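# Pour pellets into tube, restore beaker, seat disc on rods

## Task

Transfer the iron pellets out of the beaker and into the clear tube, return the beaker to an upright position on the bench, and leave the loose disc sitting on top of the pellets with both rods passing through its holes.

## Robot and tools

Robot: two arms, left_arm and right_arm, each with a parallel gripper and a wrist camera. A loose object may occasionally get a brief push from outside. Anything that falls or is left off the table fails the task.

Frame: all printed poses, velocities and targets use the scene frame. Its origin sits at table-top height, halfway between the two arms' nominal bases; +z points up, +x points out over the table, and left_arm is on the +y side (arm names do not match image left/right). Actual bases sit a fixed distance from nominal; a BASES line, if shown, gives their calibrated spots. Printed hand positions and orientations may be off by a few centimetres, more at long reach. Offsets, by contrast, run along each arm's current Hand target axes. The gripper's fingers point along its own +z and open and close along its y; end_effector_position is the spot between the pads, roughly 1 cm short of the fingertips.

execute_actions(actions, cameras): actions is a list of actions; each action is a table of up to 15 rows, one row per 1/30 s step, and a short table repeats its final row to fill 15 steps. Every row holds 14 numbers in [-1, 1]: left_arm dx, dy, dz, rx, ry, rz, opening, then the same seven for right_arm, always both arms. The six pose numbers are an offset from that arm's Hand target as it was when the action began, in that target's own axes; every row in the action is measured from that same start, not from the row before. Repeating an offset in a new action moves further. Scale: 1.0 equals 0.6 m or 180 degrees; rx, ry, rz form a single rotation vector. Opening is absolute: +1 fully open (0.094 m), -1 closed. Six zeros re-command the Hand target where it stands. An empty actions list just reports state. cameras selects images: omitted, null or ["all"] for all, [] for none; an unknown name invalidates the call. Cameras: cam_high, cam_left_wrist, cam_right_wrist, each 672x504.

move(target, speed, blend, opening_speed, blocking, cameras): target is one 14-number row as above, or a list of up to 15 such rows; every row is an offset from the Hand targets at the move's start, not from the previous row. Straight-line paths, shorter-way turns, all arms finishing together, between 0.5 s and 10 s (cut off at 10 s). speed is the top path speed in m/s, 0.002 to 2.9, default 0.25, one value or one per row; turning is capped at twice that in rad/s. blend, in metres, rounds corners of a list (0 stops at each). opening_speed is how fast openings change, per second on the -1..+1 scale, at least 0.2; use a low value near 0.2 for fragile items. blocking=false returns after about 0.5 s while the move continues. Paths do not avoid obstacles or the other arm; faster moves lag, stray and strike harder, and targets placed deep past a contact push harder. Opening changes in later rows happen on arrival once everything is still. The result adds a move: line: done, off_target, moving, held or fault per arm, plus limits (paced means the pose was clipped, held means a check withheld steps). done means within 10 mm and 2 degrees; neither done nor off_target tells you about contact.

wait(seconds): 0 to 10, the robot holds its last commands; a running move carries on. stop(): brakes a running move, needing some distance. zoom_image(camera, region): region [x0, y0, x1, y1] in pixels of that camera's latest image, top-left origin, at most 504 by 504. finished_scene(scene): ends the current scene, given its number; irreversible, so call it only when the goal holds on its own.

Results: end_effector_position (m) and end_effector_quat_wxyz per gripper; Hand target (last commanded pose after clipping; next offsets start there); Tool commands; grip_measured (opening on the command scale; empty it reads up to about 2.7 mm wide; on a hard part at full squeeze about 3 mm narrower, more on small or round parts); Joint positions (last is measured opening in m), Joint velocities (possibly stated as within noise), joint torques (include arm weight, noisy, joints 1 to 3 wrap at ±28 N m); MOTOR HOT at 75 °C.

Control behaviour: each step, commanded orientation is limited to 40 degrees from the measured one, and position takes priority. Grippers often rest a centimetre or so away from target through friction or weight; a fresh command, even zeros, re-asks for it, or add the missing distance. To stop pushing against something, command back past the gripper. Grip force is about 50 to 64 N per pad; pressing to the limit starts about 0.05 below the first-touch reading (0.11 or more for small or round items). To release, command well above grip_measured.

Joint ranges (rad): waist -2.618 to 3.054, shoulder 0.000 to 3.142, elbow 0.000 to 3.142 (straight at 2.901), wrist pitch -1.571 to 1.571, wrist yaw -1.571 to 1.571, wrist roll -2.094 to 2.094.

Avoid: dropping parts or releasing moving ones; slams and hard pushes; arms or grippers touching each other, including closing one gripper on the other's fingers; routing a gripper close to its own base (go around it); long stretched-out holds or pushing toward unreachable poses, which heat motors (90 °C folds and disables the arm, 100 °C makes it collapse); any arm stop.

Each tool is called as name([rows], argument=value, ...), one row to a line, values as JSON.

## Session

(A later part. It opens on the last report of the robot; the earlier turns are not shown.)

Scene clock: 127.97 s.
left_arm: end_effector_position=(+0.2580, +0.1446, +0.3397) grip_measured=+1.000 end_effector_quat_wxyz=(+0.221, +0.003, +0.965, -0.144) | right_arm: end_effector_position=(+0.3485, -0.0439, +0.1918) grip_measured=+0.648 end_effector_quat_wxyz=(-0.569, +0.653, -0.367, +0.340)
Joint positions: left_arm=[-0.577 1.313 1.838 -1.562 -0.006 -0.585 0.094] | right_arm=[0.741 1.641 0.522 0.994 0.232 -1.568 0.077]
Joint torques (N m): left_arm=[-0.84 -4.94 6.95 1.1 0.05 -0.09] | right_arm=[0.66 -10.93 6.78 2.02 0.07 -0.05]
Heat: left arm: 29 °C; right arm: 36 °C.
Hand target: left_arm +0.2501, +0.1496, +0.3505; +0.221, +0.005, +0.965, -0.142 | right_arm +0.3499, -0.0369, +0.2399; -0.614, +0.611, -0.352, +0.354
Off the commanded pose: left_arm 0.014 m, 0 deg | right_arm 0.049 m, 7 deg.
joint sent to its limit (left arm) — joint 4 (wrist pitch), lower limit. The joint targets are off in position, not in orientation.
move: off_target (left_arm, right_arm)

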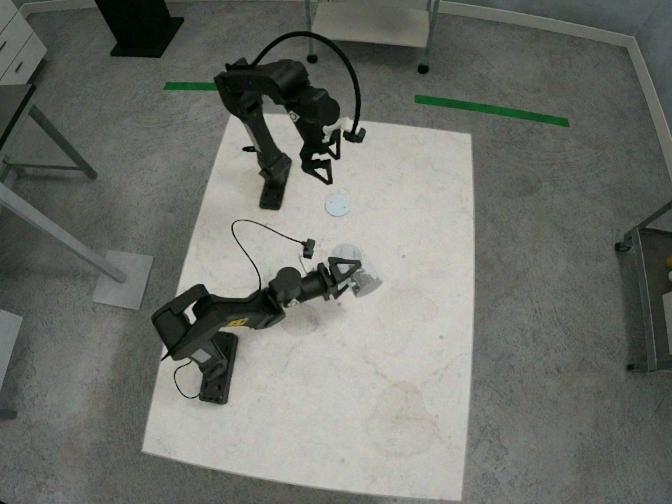

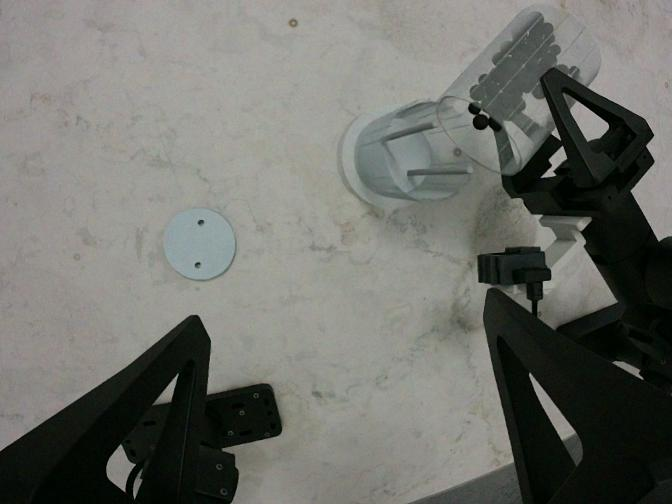

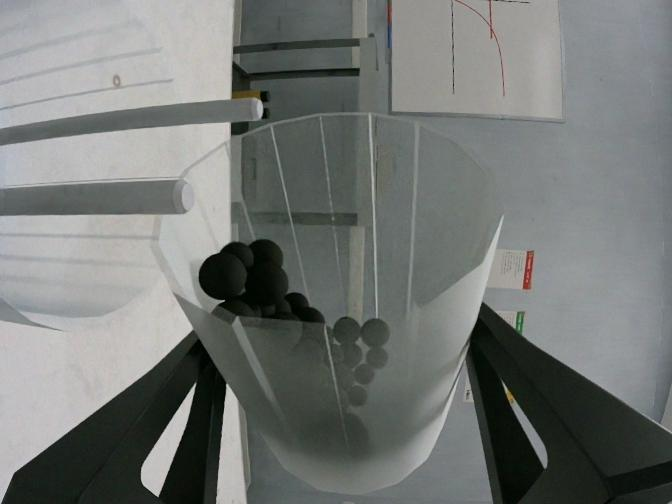

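move(target=[0,0,0,0,0,0,1, -0.0167,0,0,0,0,-0.0556,0.3], speed=0.05)

zoom_image(camera="cam_left_wrist", region=[320, 0, 672, 240])

Scene clock: 132.00 s.
left_arm: end_effector_position=(+0.2580, +0.1446, +0.3397) grip_measured=+1.000 end_effector_quat_wxyz=(+0.221, +0.003, +0.965, -0.144) | right_arm: end_effector_position=(+0.3434, -0.0370, +0.1977) grip_measured=+0.648 end_effector_quat_wxyz=(-0.539, +0.678, -0.306, +0.395)
Joint positions: left_arm=[-0.577 1.313 1.838 -1.562 -0.006 -0.585 0.094] | right_arm=[0.776 1.635 0.53 0.994 0.274 -1.749 0.077]
Joint torques (N m): left_arm=[-0.81 -4.96 6.93 1.08 0.01 -0.06] | right_arm=[0.53 -9.77 6.76 1.99 0.06 -0.03]
Heat: left arm: 29 °C; right arm: 36 °C.
Hand target: left_arm +0.2501, +0.1496, +0.3505; +0.221, +0.005, +0.965, -0.142 | right_arm +0.3449, -0.0282, +0.2399; -0.581, +0.640, -0.298, +0.406
Off the commanded pose: left_arm 0.014 m, 0 deg | right_arm 0.043 m, 7 deg.
joint sent to its limit (left arm) — joint 4 (wrist pitch), lower limit. The joint targets are off in position, not in orientation.
move: off_target (left_arm, right_arm)

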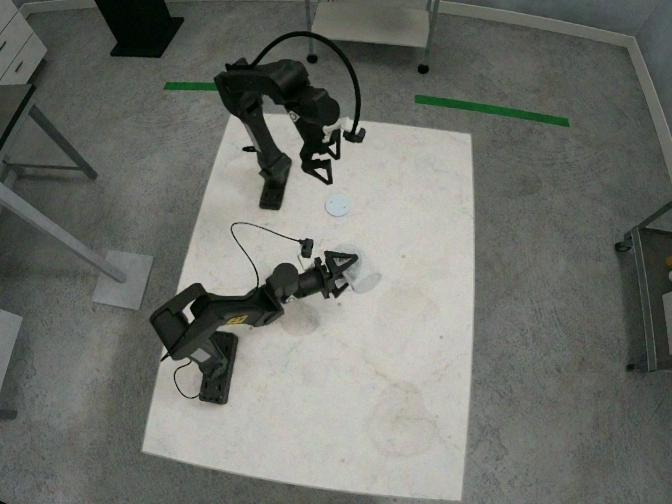

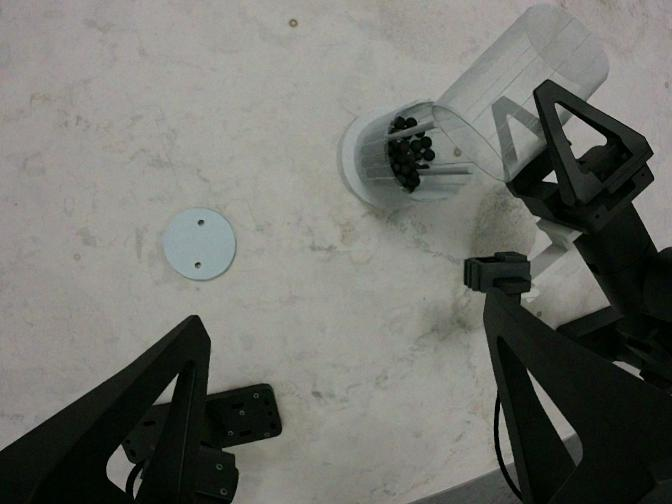

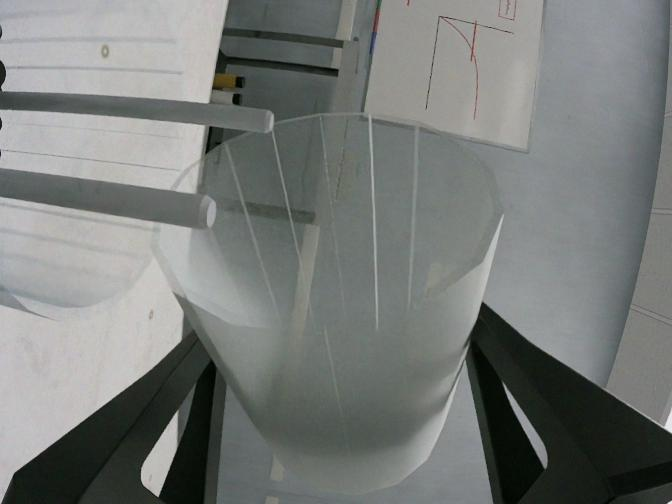

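Scaled by 1.432 from the camera's 672x504 image, which has a finer 960x720 frame.

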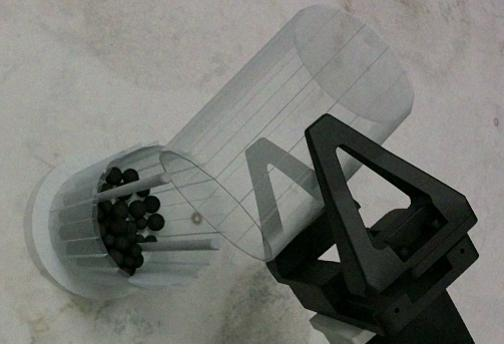

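move([
  [0,0,0,0,0,0,1, 0.137,-0.0097,0,0,0,0,0.3],
  [0,0,0,0,0,0,1, 0.2,-0.0097,0,0,0,0.5556,0.3],
], speed=0.15, blend=0.02)

zoom_image(camera="cam_left_wrist", region=[320, 0, 672, 240])

Scene clock: 139.97 s.
left_arm: end_effector_position=(+0.2580, +0.1446, +0.3397) grip_measured=+1.000 end_effector_quat_wxyz=(+0.221, +0.003, +0.965, -0.144) | right_arm: end_effector_position=(+0.4000, -0.1287, +0.2342) grip_measured=+0.648 end_effector_quat_wxyz=(+0.661, -0.190, +0.704, +0.175)
Joint positions: left_arm=[-0.577 1.313 1.838 -1.562 -0.006 -0.585 0.094] | right_arm=[0.367 1.519 0.557 0.896 -0.142 -0.014 0.077]
Joint torques (N m): left_arm=[-0.58 -5.07 6.68 1.08 0.03 -0.07] | right_arm=[-0.59 -9.24 7.46 1.58 -0.14 0.16]
Heat: left arm: 29 °C; right arm: 35 °C.
Hand target: left_arm +0.2501, +0.1496, +0.3505; +0.221, +0.005, +0.965, -0.142 | right_arm +0.4035, -0.1297, +0.2665; +0.685, -0.183, +0.681, +0.184
Off the commanded pose: left_arm 0.014 m, 0 deg | right_arm 0.033 m, 4 deg.
joint sent to its limit (left arm) — joint 4 (wrist pitch), lower limit. The joint targets are off in position, not in orientation.
move: off_target (left_arm, right_arm)

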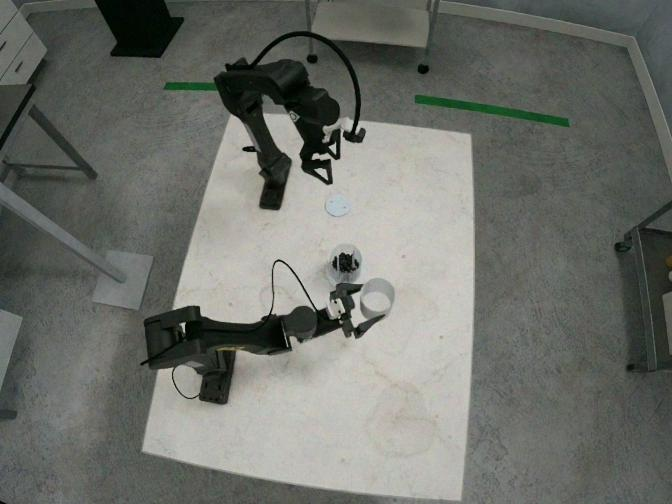

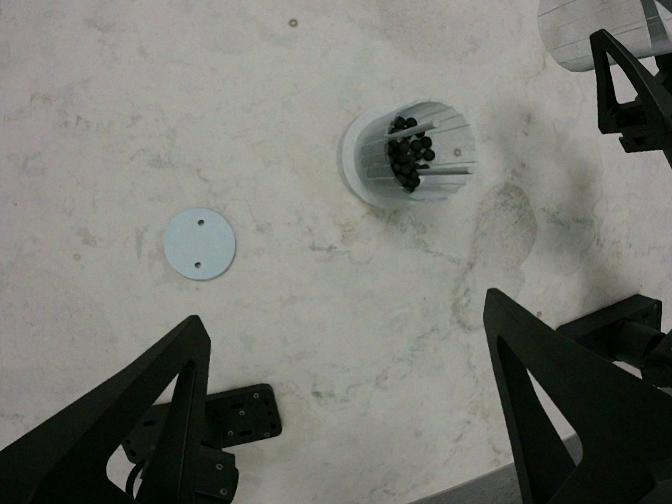

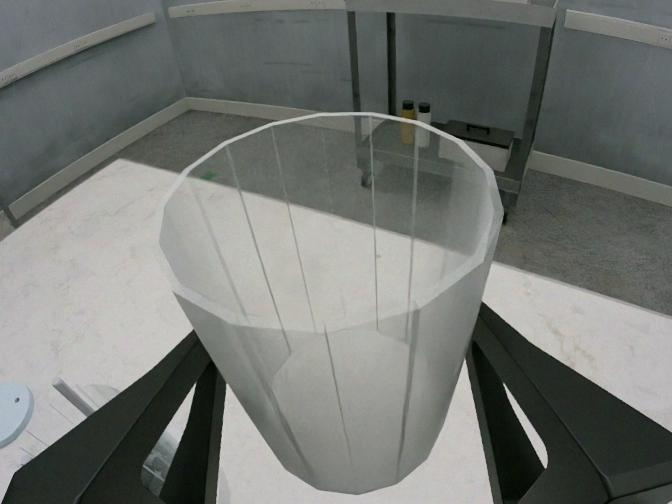

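Scaled by 1.432 from the camera's 672x504 image, which has a finer 960x720 frame.

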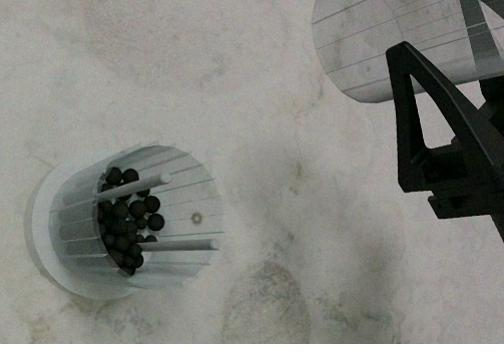

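move(target=[0,0,0,0,0,0,1, 0.2217,-0.183,0.0963,0.111,0,0,0.3], speed=0.15, cameras=["cam_high","cam_right_wrist"])

Scene clock: 142.87 s.
left_arm: end_effector_position=(+0.2580, +0.1446, +0.3397) grip_measured=+1.000 end_effector_quat_wxyz=(+0.221, +0.003, +0.965, -0.144) | right_arm: end_effector_position=(+0.5007, -0.1954, +0.1120) grip_measured=+0.648 end_effector_quat_wxyz=(+0.674, -0.075, +0.733, +0.055)
Joint positions: left_arm=[-0.577 1.313 1.838 -1.562 -0.006 -0.585 0.094] | right_arm=[0.25 2.195 0.767 1.341 0.079 -0.014 0.077]
Joint torques (N m): left_arm=[-0.73 -5.01 6.86 1.08 0.03 -0.06] | right_arm=[-0.44 -8.59 5 2.34 0.07 0.17]
Heat: left arm: 29 °C; right arm: 35 °C.
Hand target: left_arm +0.2501, +0.1496, +0.3505; +0.221, +0.005, +0.965, -0.142 | right_arm +0.5091, -0.1954, +0.1338; +0.706, -0.062, +0.703, +0.063
Off the commanded pose: left_arm 0.014 m, 0 deg | right_arm 0.023 m, 5 deg.
joint sent to its limit (left arm) — joint 4 (wrist pitch), lower limit. The joint targets are off in position, not in orientation.
move: off_target (left_arm, right_arm)
Images, in order (width x height): cam_high 672x504, cam_right_wrist 672x504.

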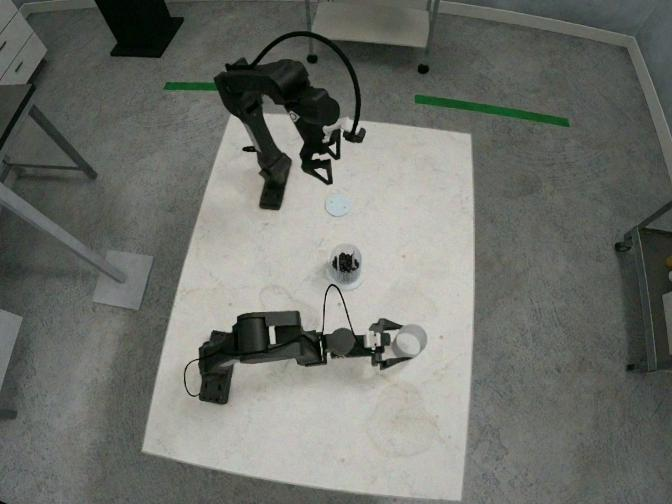

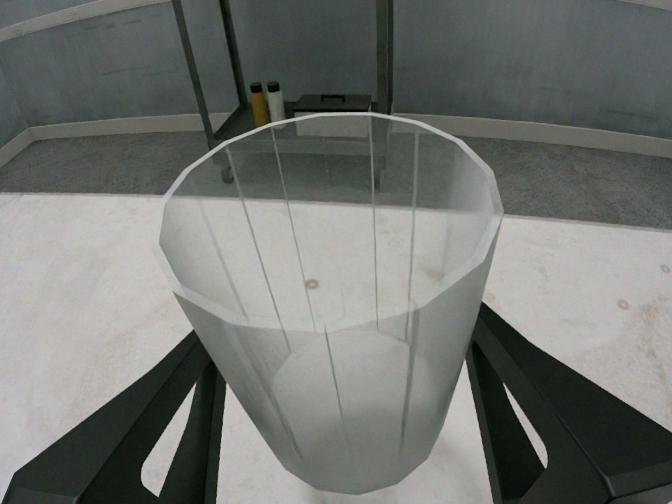

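move([
  [0,0,0,0,0,0,1, 0.073,0,0,0,0,0,0.3],
  [0,0,0,0,0,0,1, 0.083,0,0,0,0,0,0.3],
], speed=[0.08,0.03], cameras=["cam_high","cam_right_wrist"])

Scene clock: 144.53 s.
left_arm: end_effector_position=(+0.2580, +0.1446, +0.3397) grip_measured=+1.000 end_effector_quat_wxyz=(+0.221, +0.003, +0.965, -0.144) | right_arm: end_effector_position=(+0.5022, -0.1961, +0.0637) grip_measured=+0.648 end_effector_quat_wxyz=(+0.667, -0.074, +0.739, +0.054)
Joint positions: left_arm=[-0.577 1.313 1.838 -1.562 -0.006 -0.585 0.094] | right_arm=[0.248 2.384 0.807 1.473 0.08 -0.01 0.077]
Joint torques (N m): left_arm=[-0.66 -5.11 6.54 1.08 -0.02 -0.08] | right_arm=[-0.34 -8.88 4.07 2.41 0.08 0.13]
Heat: left arm: 29 °C; right arm: 35 °C.
Hand target: left_arm +0.2501, +0.1496, +0.3505; +0.221, +0.005, +0.965, -0.142 | right_arm +0.5093, -0.1953, +0.0840; +0.706, -0.062, +0.703, +0.063
Off the commanded pose: left_arm 0.014 m, 0 deg | right_arm 0.022 m, 6 deg.
joint sent to its limit (left arm) — joint 4 (wrist pitch), lower limit. The joint targets are off in position, not in orientation.
joint sent to its limit (right arm) — joint 4 (wrist pitch), upper limit. The joint targets are off in position, not in orientation.
move: off_target (left_arm, right_arm)
Images, in order (width x height): cam_high 672x504, cam_right_wrist 672x504.

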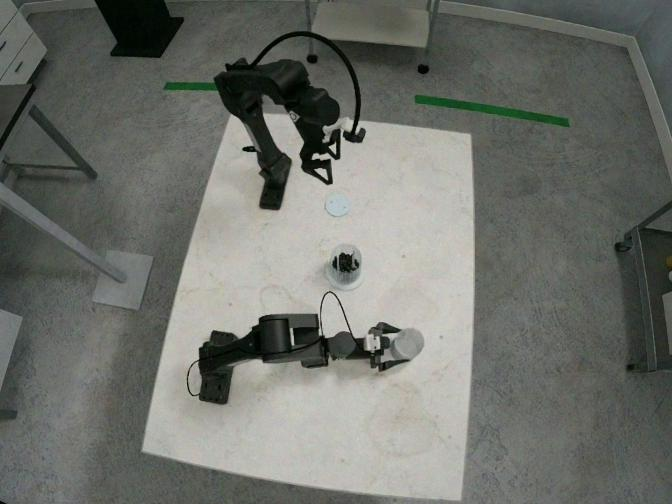

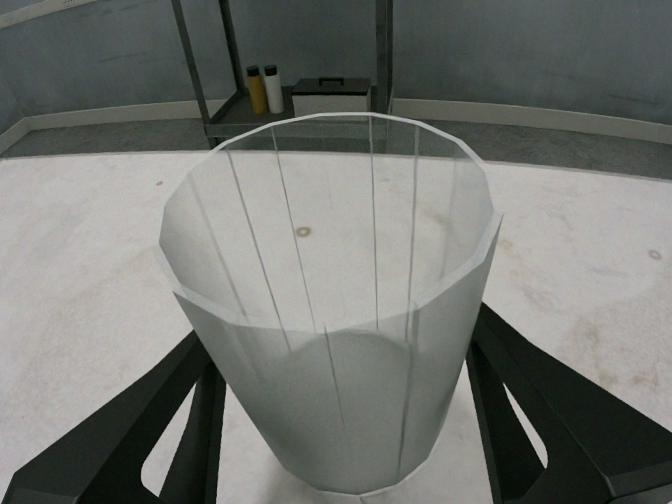

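move(target=[0,0,0,0,0,0,1, 0.009,0,0,0,0.018,0,0.3], speed=0.03, cameras=["cam_right_wrist"])

Scene clock: 145.97 s.
left_arm: end_effector_position=(+0.2580, +0.1446, +0.3397) grip_measured=+1.000 end_effector_quat_wxyz=(+0.221, +0.003, +0.965, -0.144) | right_arm: end_effector_position=(+0.5022, -0.1961, +0.0637) grip_measured=+0.648 end_effector_quat_wxyz=(+0.667, -0.074, +0.739, +0.054)
Joint positions: left_arm=[-0.577 1.313 1.838 -1.562 -0.006 -0.585 0.094] | right_arm=[0.248 2.384 0.807 1.473 0.08 -0.01 0.077]
Joint torques (N m): left_arm=[-0.7 -4.86 7.2 1.04 0.01 -0.08] | right_arm=[-0.38 -10.39 3.79 1.9 0.06 0.16]
Heat: left arm: 29 °C; right arm: 36 °C.
Hand target: left_arm +0.2501, +0.1496, +0.3505; +0.221, +0.005, +0.965, -0.142 | right_arm +0.5093, -0.1953, +0.0786; +0.686, -0.063, +0.722, +0.061
Off the commanded pose: left_arm 0.014 m, 0 deg | right_arm 0.017 m, 3 deg.
joint sent to its limit (left arm) — joint 4 (wrist pitch), lower limit. The joint targets are off in position, not in orientation.
move: off_target (left_arm, right_arm)
Images, in order (width x height): cam_right_wrist 672x504.

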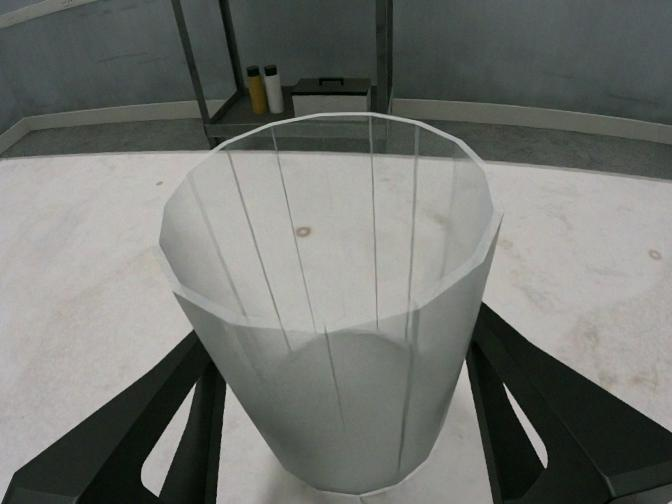

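move(target=[0,0,0,0,0,0,1, 0.012,0,0,0,0,0,0.3], speed=0.03, cameras=["cam_right_wrist"])

Scene clock: 147.23 s.
left_arm: end_effector_position=(+0.2580, +0.1446, +0.3397) grip_measured=+1.000 end_effector_quat_wxyz=(+0.221, +0.003, +0.965, -0.144) | right_arm: end_effector_position=(+0.5036, -0.1957, +0.0629) grip_measured=+0.648 end_effector_quat_wxyz=(+0.668, -0.073, +0.739, +0.055)
Joint positions: left_arm=[-0.577 1.313 1.838 -1.562 -0.006 -0.585 0.094] | right_arm=[0.248 2.39 0.815 1.473 0.08 -0.008 0.077]
Joint torques (N m): left_arm=[-0.53 -4.93 6.82 1.1 0.05 0] | right_arm=[-0.5 -8.66 3.81 2.09 0.09 0.14]
Heat: left arm: 29 °C; right arm: 36 °C.
Hand target: left_arm +0.2501, +0.1496, +0.3505; +0.221, +0.005, +0.965, -0.142 | right_arm +0.5089, -0.1954, +0.0714; +0.686, -0.063, +0.722, +0.061
Off the commanded pose: left_arm 0.014 m, 0 deg | right_arm 0.010 m, 3 deg.
joint sent to its limit (left arm) — joint 4 (wrist pitch), lower limit. The joint targets are off in position, not in orientation.
move: off_target (left_arm, right_arm)
Images, in order (width x height): cam_right_wrist 672x504.

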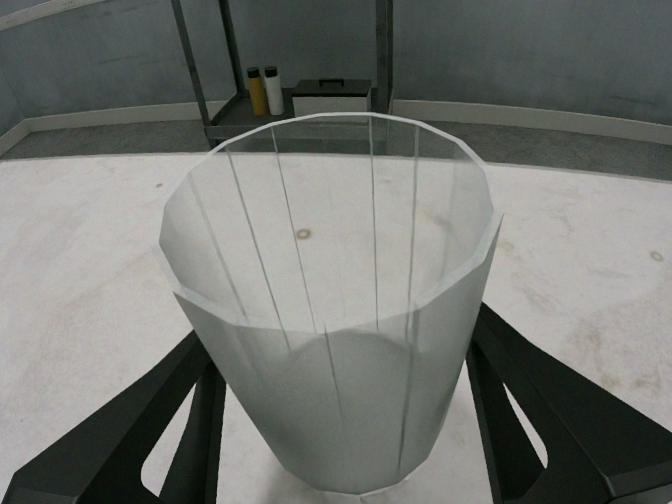

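move(target=[0,0,0,0,0,0,1, 0.003,0,0,0,0,0,1], speed=0.03, opening_speed=0.3, cameras=["cam_right_wrist"])

Scene clock: 150.30 s.
left_arm: end_effector_position=(+0.2580, +0.1446, +0.3397) grip_measured=+1.000 end_effector_quat_wxyz=(+0.221, +0.003, +0.965, -0.144) | right_arm: end_effector_position=(+0.5031, -0.1961, +0.0603) grip_measured=+0.998 end_effector_quat_wxyz=(+0.667, -0.070, +0.739, +0.056)
Joint positions: left_arm=[-0.577 1.313 1.838 -1.562 -0.006 -0.585 0.094] | right_arm=[0.248 2.399 0.815 1.481 0.082 -0.002 0.094]
Joint torques (N m): left_arm=[-0.59 -4.88 6.84 1.11 -0.02 -0.08] | right_arm=[-0.43 -8.81 3.89 2.07 0.05 0.13]
Heat: left arm: 29 °C; right arm: 35 °C.
Hand target: left_arm +0.2501, +0.1496, +0.3505; +0.221, +0.005, +0.965, -0.142 | right_arm +0.5089, -0.1954, +0.0696; +0.686, -0.063, +0.722, +0.061
Off the commanded pose: left_arm 0.014 m, 0 deg | right_arm 0.011 m, 3 deg.
joint sent to its limit (left arm) — joint 4 (wrist pitch), lower limit. The joint targets are off in position, not in orientation.
move: off_target (left_arm, right_arm)
Images, in order (width x height): cam_right_wrist 672x504.

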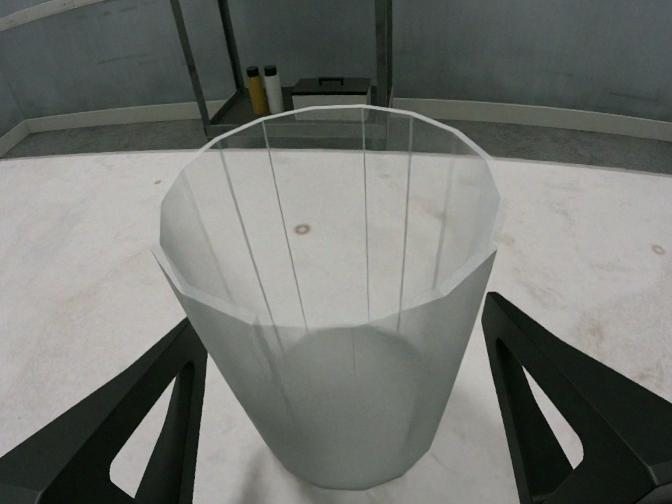

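move(target=[0,0,0,0,0,0,1, -0.09,0.002,-0.2075,0,0.12,0,1], speed=0.1)

Scene clock: 154.03 s.
left_arm: end_effector_position=(+0.2580, +0.1446, +0.3397) grip_measured=+1.000 end_effector_quat_wxyz=(+0.221, +0.003, +0.965, -0.144) | right_arm: end_effector_position=(+0.3903, -0.2181, +0.1217) grip_measured=+0.998 end_effector_quat_wxyz=(+0.533, -0.079, +0.841, +0.045)
Joint positions: left_arm=[-0.577 1.313 1.838 -1.562 -0.006 -0.585 0.094] | right_arm=[0.276 1.542 0.455 0.643 0.1 0.038 0.094]
Joint torques (N m): left_arm=[-0.68 -4.81 7.02 1.05 0.04 -0.09] | right_arm=[0.58 -7.88 4.27 1.45 0.08 0.14]
Heat: left arm: 29 °C; right arm: 36 °C.
Hand target: left_arm +0.2501, +0.1496, +0.3505; +0.221, +0.005, +0.965, -0.142 | right_arm +0.3890, -0.2156, +0.1300; +0.538, -0.074, +0.838, +0.048
Off the commanded pose: left_arm 0.014 m, 0 deg | right_arm 0.009 m, 1 deg.
joint sent to its limit (left arm) — joint 4 (wrist pitch), lower limit. The joint targets are off in position, not in orientation.
move: off_target (left_arm)

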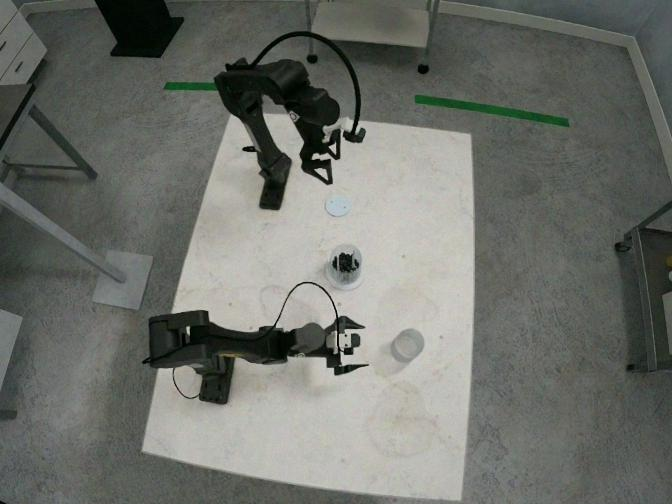

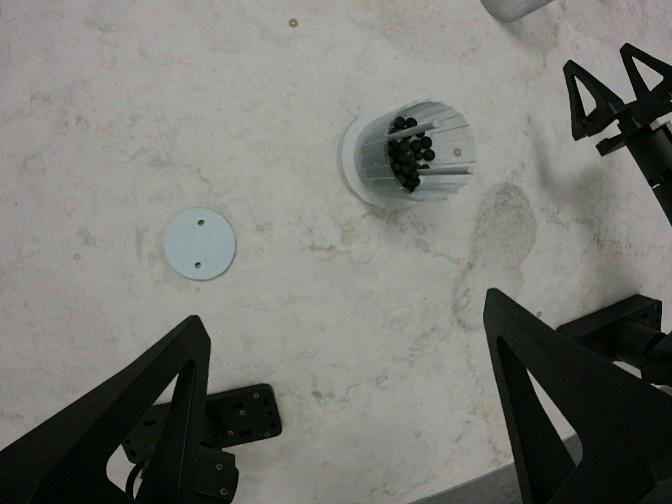

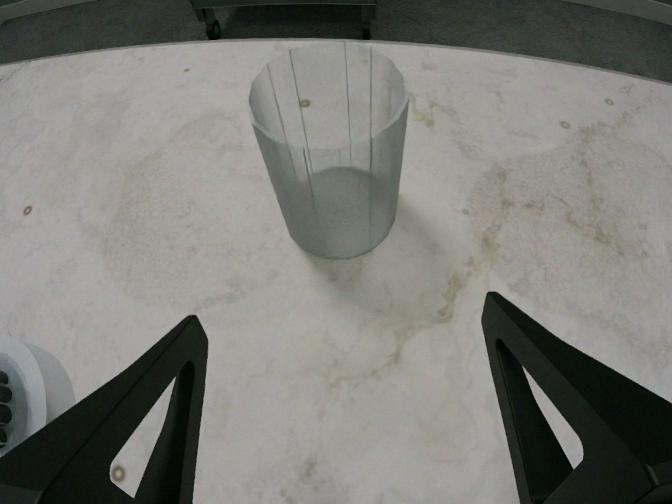

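move(target=[0.105,0.2215,0.2647,-0.071,0.154,0.0834,1, 0,0,0,0,0,0,1], speed=0.15)

Scene clock: 161.43 s.
left_arm: end_effector_position=(+0.2637, +0.2305, +0.1511) grip_measured=+1.000 end_effector_quat_wxyz=(-0.011, +0.131, +0.991, +0.000) | right_arm: end_effector_position=(+0.3901, -0.2182, +0.1213) grip_measured=+0.998 end_effector_quat_wxyz=(+0.532, -0.079, +0.842, +0.045)
Joint positions: left_arm=[-0.241 1.436 1.252 -1.409 0.003 0.004 0.094] | right_arm=[0.276 1.542 0.455 0.642 0.1 0.039 0.094]
Joint torques (N m): left_arm=[0.68 -4.52 5.52 0.6 -0.04 0.08] | right_arm=[0.62 -7.94 4.26 1.4 0.12 0.16]
Heat: left arm: 29 °C; right arm: 36 °C.
Hand target: left_arm +0.2702, +0.2299, +0.1505; +0.000, +0.138, +0.990, +0.000 | right_arm +0.3890, -0.2156, +0.1300; +0.538, -0.074, +0.838, +0.048
Off the commanded pose: left_arm 0.007 m, 2 deg | right_arm 0.009 m, 1 deg.
move: done

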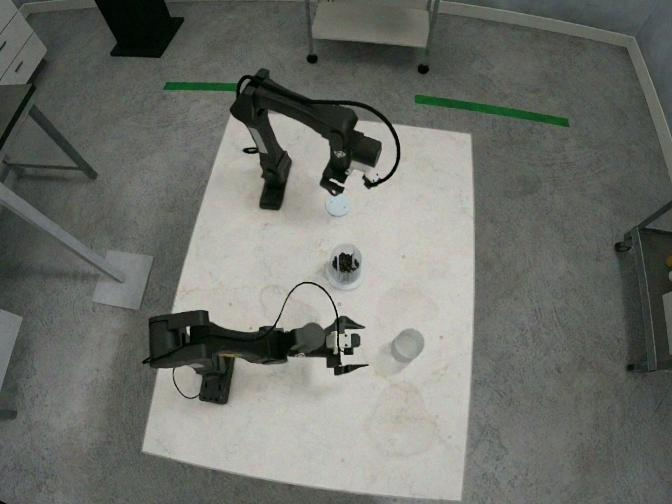

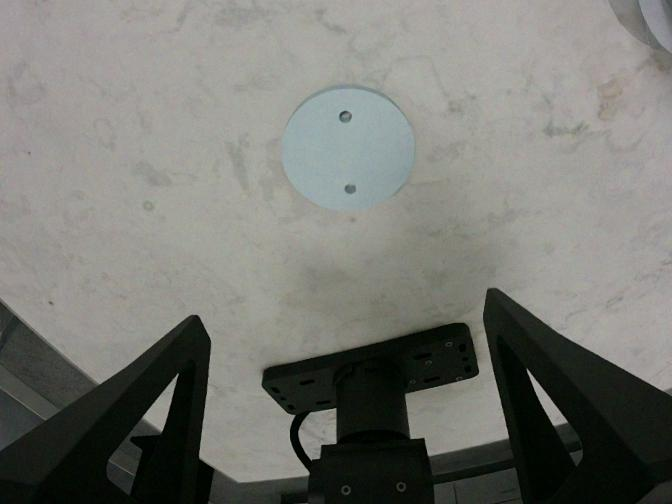

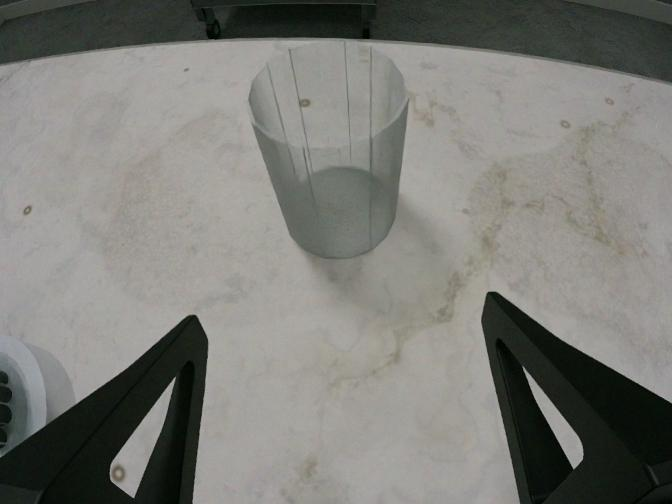

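move(target=[0.0117,0,0.158,0,0,0,1, 0,0,0,0,0,0,1], speed=0.12, cameras=["cam_left_wrist","cam_high"])

Scene clock: 164.93 s.
left_arm: end_effector_position=(+0.2568, +0.2326, +0.0572) grip_measured=+1.000 end_effector_quat_wxyz=(-0.010, +0.131, +0.991, +0.000) | right_arm: end_effector_position=(+0.3901, -0.2182, +0.1213) grip_measured=+0.998 end_effector_quat_wxyz=(+0.532, -0.079, +0.842, +0.045)
Joint positions: left_arm=[-0.241 1.456 0.891 -1.027 0.002 0.006 0.094] | right_arm=[0.276 1.542 0.455 0.642 0.1 0.039 0.094]
Joint torques (N m): left_arm=[0.66 -3.78 5.22 0.6 -0.03 0.09] | right_arm=[0.61 -7.87 4.31 1.44 0.11 0.17]
Heat: left arm: 28 °C; right arm: 36 °C.
Hand target: left_arm +0.2633, +0.2319, +0.0557; +0.000, +0.138, +0.990, +0.000 | right_arm +0.3890, -0.2156, +0.1300; +0.538, -0.074, +0.838, +0.048
Off the commanded pose: left_arm 0.007 m, 1 deg | right_arm 0.009 m, 1 deg.
move: done
Images, in order (width x height): cam_high 672x504, cam_left_wrist 672x504.

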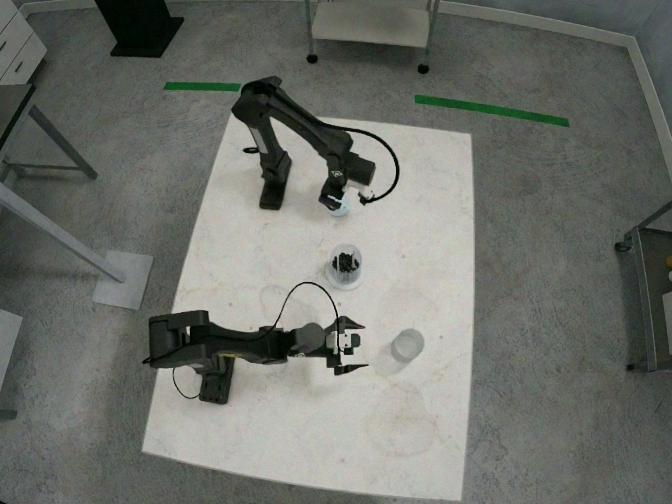

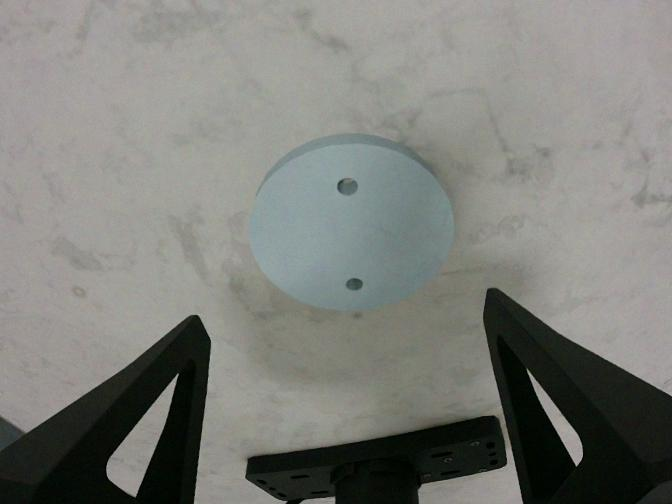

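move(target=[-0.0017,-0.0055,0.0653,0,0,0,1, 0,0,0,0,0,0,1], speed=0.08, cameras=["cam_left_wrist"])

zoom_image(camera="cam_left_wrist", region=[150, 180, 550, 420])

Scene clock: 167.13 s.
left_arm: end_effector_position=(+0.2579, +0.2323, +0.0187) grip_measured=+1.000 end_effector_quat_wxyz=(-0.010, +0.131, +0.991, +0.000) | right_arm: end_effector_position=(+0.3901, -0.2182, +0.1213) grip_measured=+0.998 end_effector_quat_wxyz=(+0.532, -0.079, +0.842, +0.045)
Joint positions: left_arm=[-0.241 1.526 0.789 -0.853 0.002 0.006 0.094] | right_arm=[0.276 1.542 0.455 0.642 0.1 0.039 0.094]
Joint torques (N m): left_arm=[-0.84 -4.03 4.89 0.61 -0.04 -0.06] | right_arm=[0.62 -7.95 4.31 1.42 0.11 0.17]
Heat: left arm: 28 °C; right arm: 36 °C.
Hand target: left_arm +0.2634, +0.2284, +0.0165; +0.000, +0.138, +0.990, +0.000 | right_arm +0.3890, -0.2156, +0.1300; +0.538, -0.074, +0.838, +0.048
Off the commanded pose: left_arm 0.007 m, 1 deg | right_arm 0.009 m, 1 deg.
move: done
Images, in order (width x height): cam_left_wrist 672x504.

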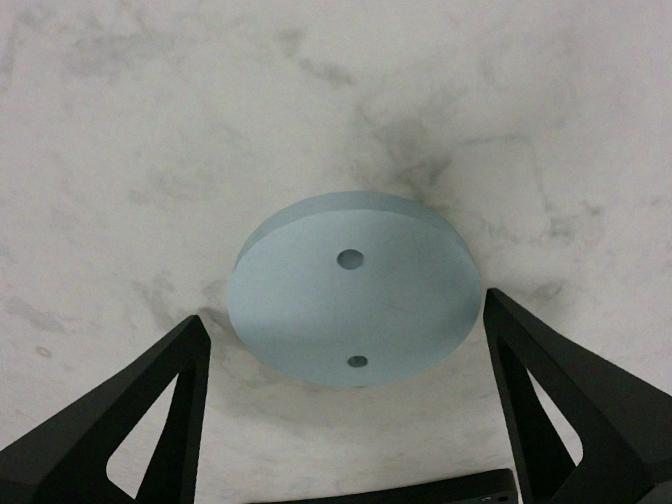

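Scaled by 1.260 from the camera's 672x504 image, which has a finer 960x720 frame.

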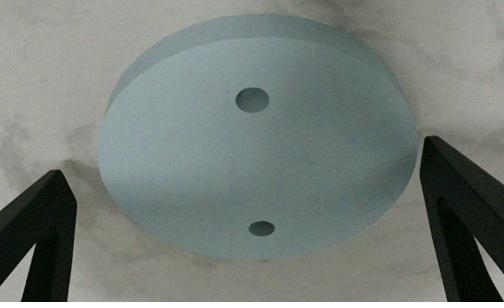

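move(target=[0,-0.0083,0.0117,0,0,0,1, 0,0,0,0,0,0,1], speed=0.05, cameras=["cam_left_wrist"])

zoom_image(camera="cam_left_wrist", region=[150, 180, 550, 420])

Scene clock: 168.67 s.
left_arm: end_effector_position=(+0.2556, +0.2279, +0.0124) grip_measured=+1.000 end_effector_quat_wxyz=(-0.012, +0.141, +0.990, +0.001) | right_arm: end_effector_position=(+0.3901, -0.2182, +0.1213) grip_measured=+0.998 end_effector_quat_wxyz=(+0.532, -0.079, +0.842, +0.045)
Joint positions: left_arm=[-0.262 1.54 0.773 -0.829 0.002 0.004 0.094] | right_arm=[0.276 1.542 0.455 0.642 0.1 0.039 0.094]
Joint torques (N m): left_arm=[-0.81 -4.29 4.55 0.65 -0.04 -0.12] | right_arm=[0.75 -7.86 4.29 1.4 0.11 0.18]
Heat: left arm: 28 °C; right arm: 36 °C.
Hand target: left_arm +0.2620, +0.2236, +0.0095; +0.000, +0.138, +0.990, +0.000 | right_arm +0.3890, -0.2156, +0.1300; +0.538, -0.074, +0.838, +0.048
Off the commanded pose: left_arm 0.008 m, 1 deg | right_arm 0.009 m, 1 deg.
move: done
Images, in order (width x height): cam_left_wrist 672x504.

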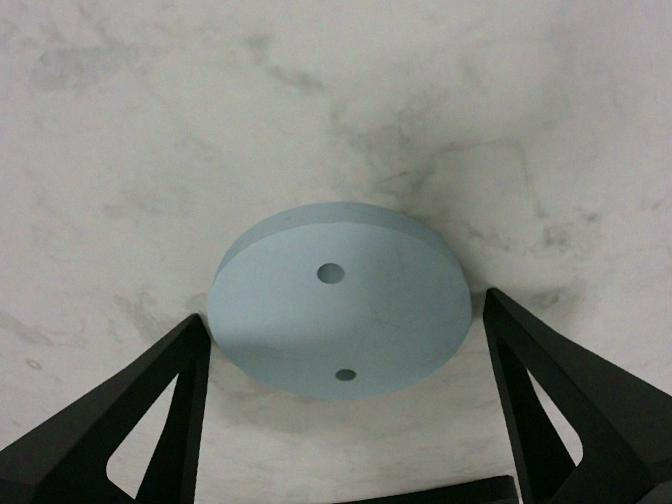

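Scaled by 1.260 from the camera's 672x504 image, which has a finer 960x720 frame.

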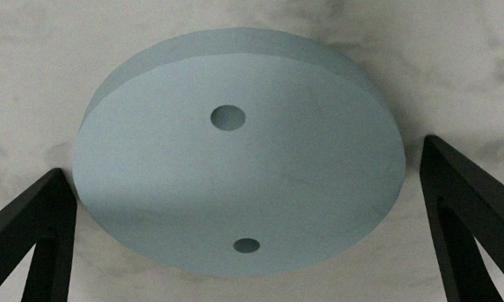

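zoom_image(camera="cam_left_wrist", region=[440, 260, 672, 504])

zoom_image(camera="cam_high", region=[300, 140, 420, 230])

Scaled by 2.066 from the camera's 672x504 image, which has a finer 960x720 frame.

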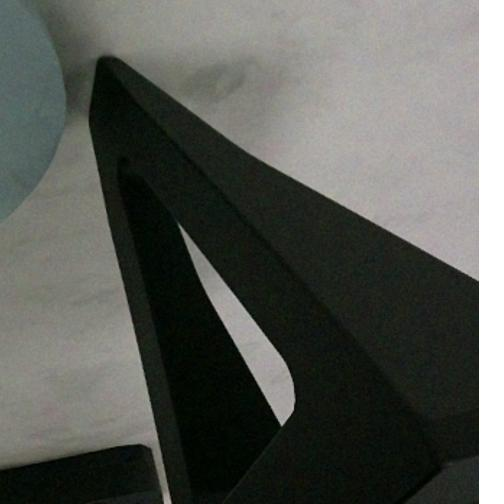

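This scene's latest camera images include none from cam_high. They are from: cam_left_wrist. cam_high's image comes with the result of a call that names it in "cameras".

move(target=[-0.011,0.004,-0.005,0,0,0,1, 0,0,0,0,0,0,1], speed=0.05, cameras=["cam_left_wrist","cam_high"])

Scene clock: 174.33 s.
left_arm: end_effector_position=(+0.2565, +0.2277, +0.0126) grip_measured=+1.000 end_effector_quat_wxyz=(-0.016, +0.141, +0.990, +0.001) | right_arm: end_effector_position=(+0.3901, -0.2182, +0.1213) grip_measured=+0.998 end_effector_quat_wxyz=(+0.532, -0.079, +0.842, +0.045)
Joint positions: left_arm=[-0.262 1.551 0.784 -0.837 0.002 0.004 0.094] | right_arm=[0.276 1.542 0.455 0.642 0.1 0.039 0.094]
Joint torques (N m): left_arm=[0.13 -3.71 6.42 0.65 -0.09 0] | right_arm=[0.59 -7.87 4.34 1.43 0.09 0.16]
Heat: left arm: 28 °C; right arm: 36 °C.
Hand target: left_arm +0.2690, +0.2241, +0.0125; +0.000, +0.138, +0.990, +0.000 | right_arm +0.3890, -0.2156, +0.1300; +0.538, -0.074, +0.838, +0.048
Off the commanded pose: left_arm 0.013 m, 2 deg | right_arm 0.009 m, 1 deg.
move: off_target (left_arm)
Images, in order (width x height): cam_high 672x504, cam_left_wrist 672x504.

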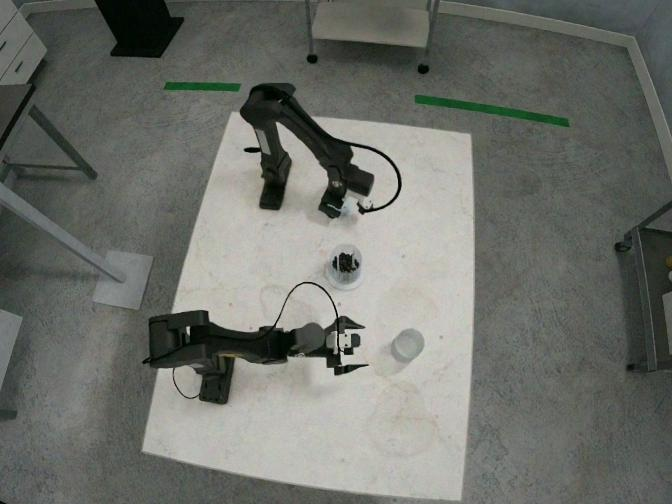

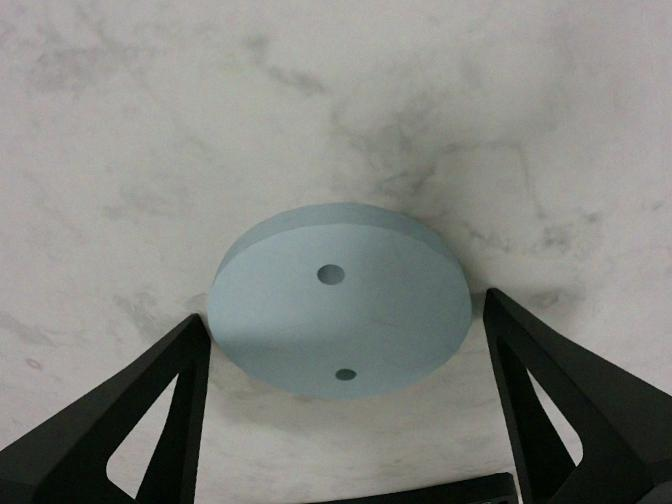

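move(target=[-0.012,0.004,-0.005,0,0,0,1, 0,0,0,0,0,0,1], speed=0.05, cameras=["cam_left_wrist"])

Scene clock: 175.57 s.
left_arm: end_effector_position=(+0.2626, +0.2259, +0.0130) grip_measured=+1.000 end_effector_quat_wxyz=(-0.018, +0.141, +0.990, +0.002) | right_arm: end_effector_position=(+0.3901, -0.2182, +0.1213) grip_measured=+0.998 end_effector_quat_wxyz=(+0.532, -0.079, +0.842, +0.045)
Joint positions: left_arm=[-0.262 1.577 0.812 -0.841 0.002 0.004 0.094] | right_arm=[0.276 1.542 0.455 0.642 0.1 0.039 0.094]
Joint torques (N m): left_arm=[0.8 -4.36 7.09 0.55 -0.02 0.08] | right_arm=[0.79 -7.87 4.38 1.38 0.1 0.15]
Heat: left arm: 28 °C; right arm: 35 °C.
Hand target: left_arm +0.2766, +0.2245, +0.0155; +0.000, +0.138, +0.990, +0.000 | right_arm +0.3890, -0.2156, +0.1300; +0.538, -0.074, +0.838, +0.048
Off the commanded pose: left_arm 0.014 m, 2 deg | right_arm 0.009 m, 1 deg.
move: off_target (left_arm)
Images, in order (width x height): cam_left_wrist 672x504.

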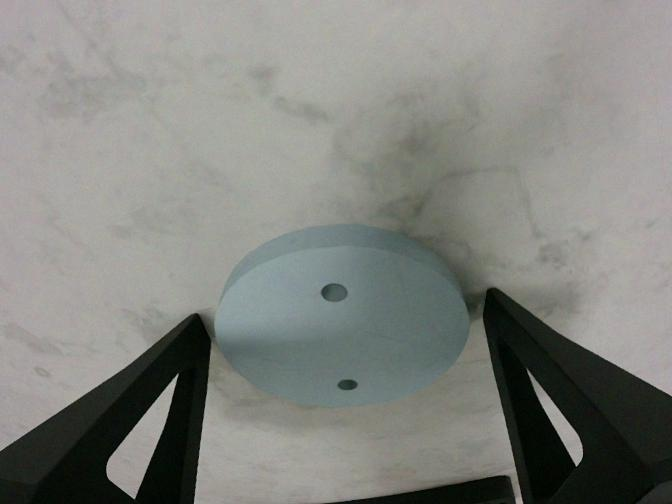

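move(target=[0,0.002,-0.0075,0,-0.01,0,1, 0,0,0,0,0,0,1], speed=0.05, cameras=["cam_left_wrist"])

Scene clock: 177.03 s.
left_arm: end_effector_position=(+0.2627, +0.2263, +0.0130) grip_measured=+1.000 end_effector_quat_wxyz=(-0.018, +0.140, +0.990, +0.002) | right_arm: end_effector_position=(+0.3901, -0.2182, +0.1213) grip_measured=+0.998 end_effector_quat_wxyz=(+0.532, -0.079, +0.842, +0.045)
Joint positions: left_arm=[-0.261 1.577 0.812 -0.841 0.002 0.004 0.094] | right_arm=[0.276 1.542 0.455 0.642 0.1 0.039 0.094]
Joint torques (N m): left_arm=[0.59 -7.95 5.57 0.57 -0.02 0.05] | right_arm=[0.77 -7.92 4.15 1.39 0.11 0.16]
Heat: left arm: 28 °C; right arm: 35 °C.
Hand target: left_arm +0.2770, +0.2256, +0.0200; +0.015, +0.138, +0.990, -0.002 | right_arm +0.3890, -0.2156, +0.1300; +0.538, -0.074, +0.838, +0.048
Off the commanded pose: left_arm 0.016 m, 4 deg | right_arm 0.009 m, 1 deg.
move: off_target (left_arm)
Images, in order (width x height): cam_left_wrist 672x504.

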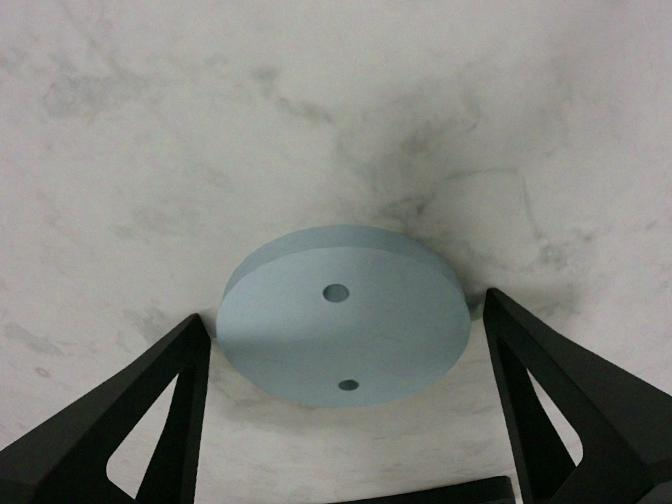

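move(target=[0,0,-0.006,0,0,0,1, 0,0,0,0,0,0,1], speed=0.05, cameras=["cam_left_wrist"])

Scene clock: 178.23 s.
left_arm: end_effector_position=(+0.2627, +0.2263, +0.0130) grip_measured=+1.000 end_effector_quat_wxyz=(-0.018, +0.140, +0.990, +0.002) | right_arm: end_effector_position=(+0.3901, -0.2182, +0.1213) grip_measured=+0.998 end_effector_quat_wxyz=(+0.532, -0.079, +0.842, +0.045)
Joint positions: left_arm=[-0.261 1.577 0.812 -0.841 0.002 0.004 0.094] | right_arm=[0.276 1.542 0.455 0.642 0.1 0.039 0.094]
Joint torques (N m): left_arm=[0.7 -8.57 6.19 0.5 -0.01 0.02] | right_arm=[0.62 -7.83 4.22 1.42 0.12 0.13]
Heat: left arm: 28 °C; right arm: 35 °C.
Hand target: left_arm +0.2768, +0.2256, +0.0236; +0.015, +0.138, +0.990, -0.002 | right_arm +0.3890, -0.2156, +0.1300; +0.538, -0.074, +0.838, +0.048
Off the commanded pose: left_arm 0.018 m, 4 deg | right_arm 0.009 m, 1 deg.
move: off_target (left_arm)
Images, in order (width x height): cam_left_wrist 672x504.

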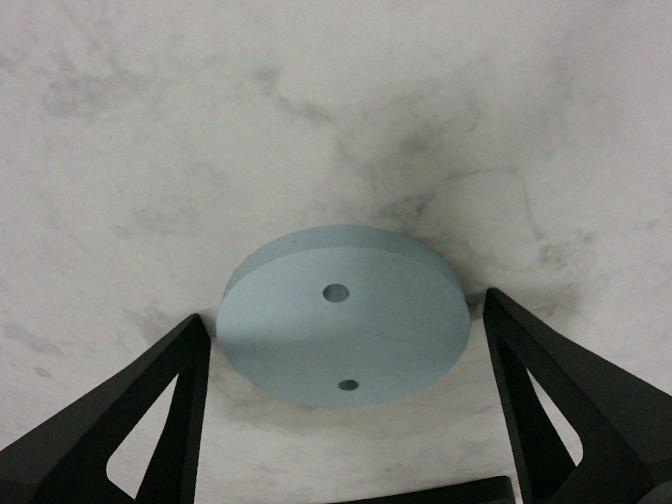

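move(target=[0,0,0,0,0,0,0.45, 0,0,0,0,0,0,1], opening_speed=0.2, cameras=["cam_left_wrist"])

zoom_image(camera="cam_left_wrist", region=[150, 180, 550, 420])

Scene clock: 181.87 s.
left_arm: end_effector_position=(+0.2627, +0.2263, +0.0130) grip_measured=+0.668 end_effector_quat_wxyz=(-0.018, +0.140, +0.990, +0.002) | right_arm: end_effector_position=(+0.3901, -0.2182, +0.1213) grip_measured=+0.998 end_effector_quat_wxyz=(+0.532, -0.079, +0.842, +0.045)
Joint positions: left_arm=[-0.261 1.577 0.812 -0.841 0.002 0.004 0.078] | right_arm=[0.276 1.542 0.455 0.642 0.1 0.039 0.094]
Joint torques (N m): left_arm=[0.73 -8.4 6.06 0.46 -0.05 0.04] | right_arm=[0.69 -7.87 4.25 1.41 0.1 0.15]
Heat: left arm: 28 °C; right arm: 35 °C.
Hand target: left_arm +0.2768, +0.2256, +0.0236; +0.015, +0.138, +0.990, -0.002 | right_arm +0.3890, -0.2156, +0.1300; +0.538, -0.074, +0.838, +0.048
Off the commanded pose: left_arm 0.018 m, 4 deg | right_arm 0.009 m, 1 deg.
move: off_target (left_arm)
Images, in order (width x height): cam_left_wrist 672x504.

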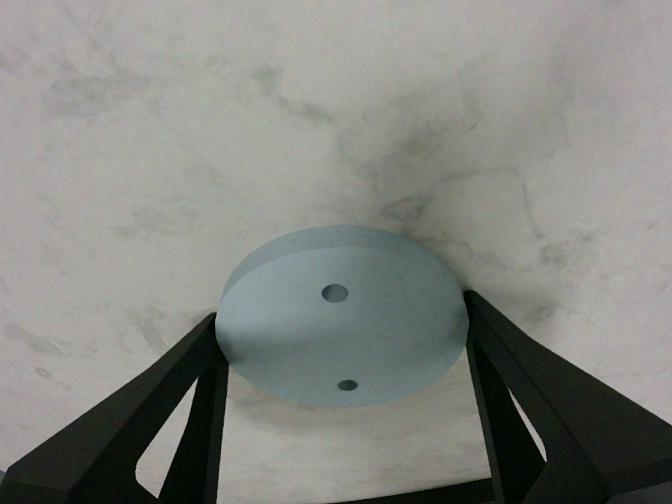

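Scaled by 1.260 from the camera's 672x504 image, which has a finer 960x720 frame.

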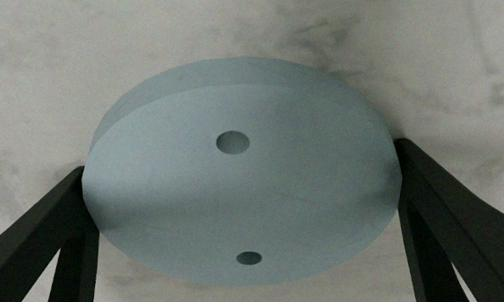

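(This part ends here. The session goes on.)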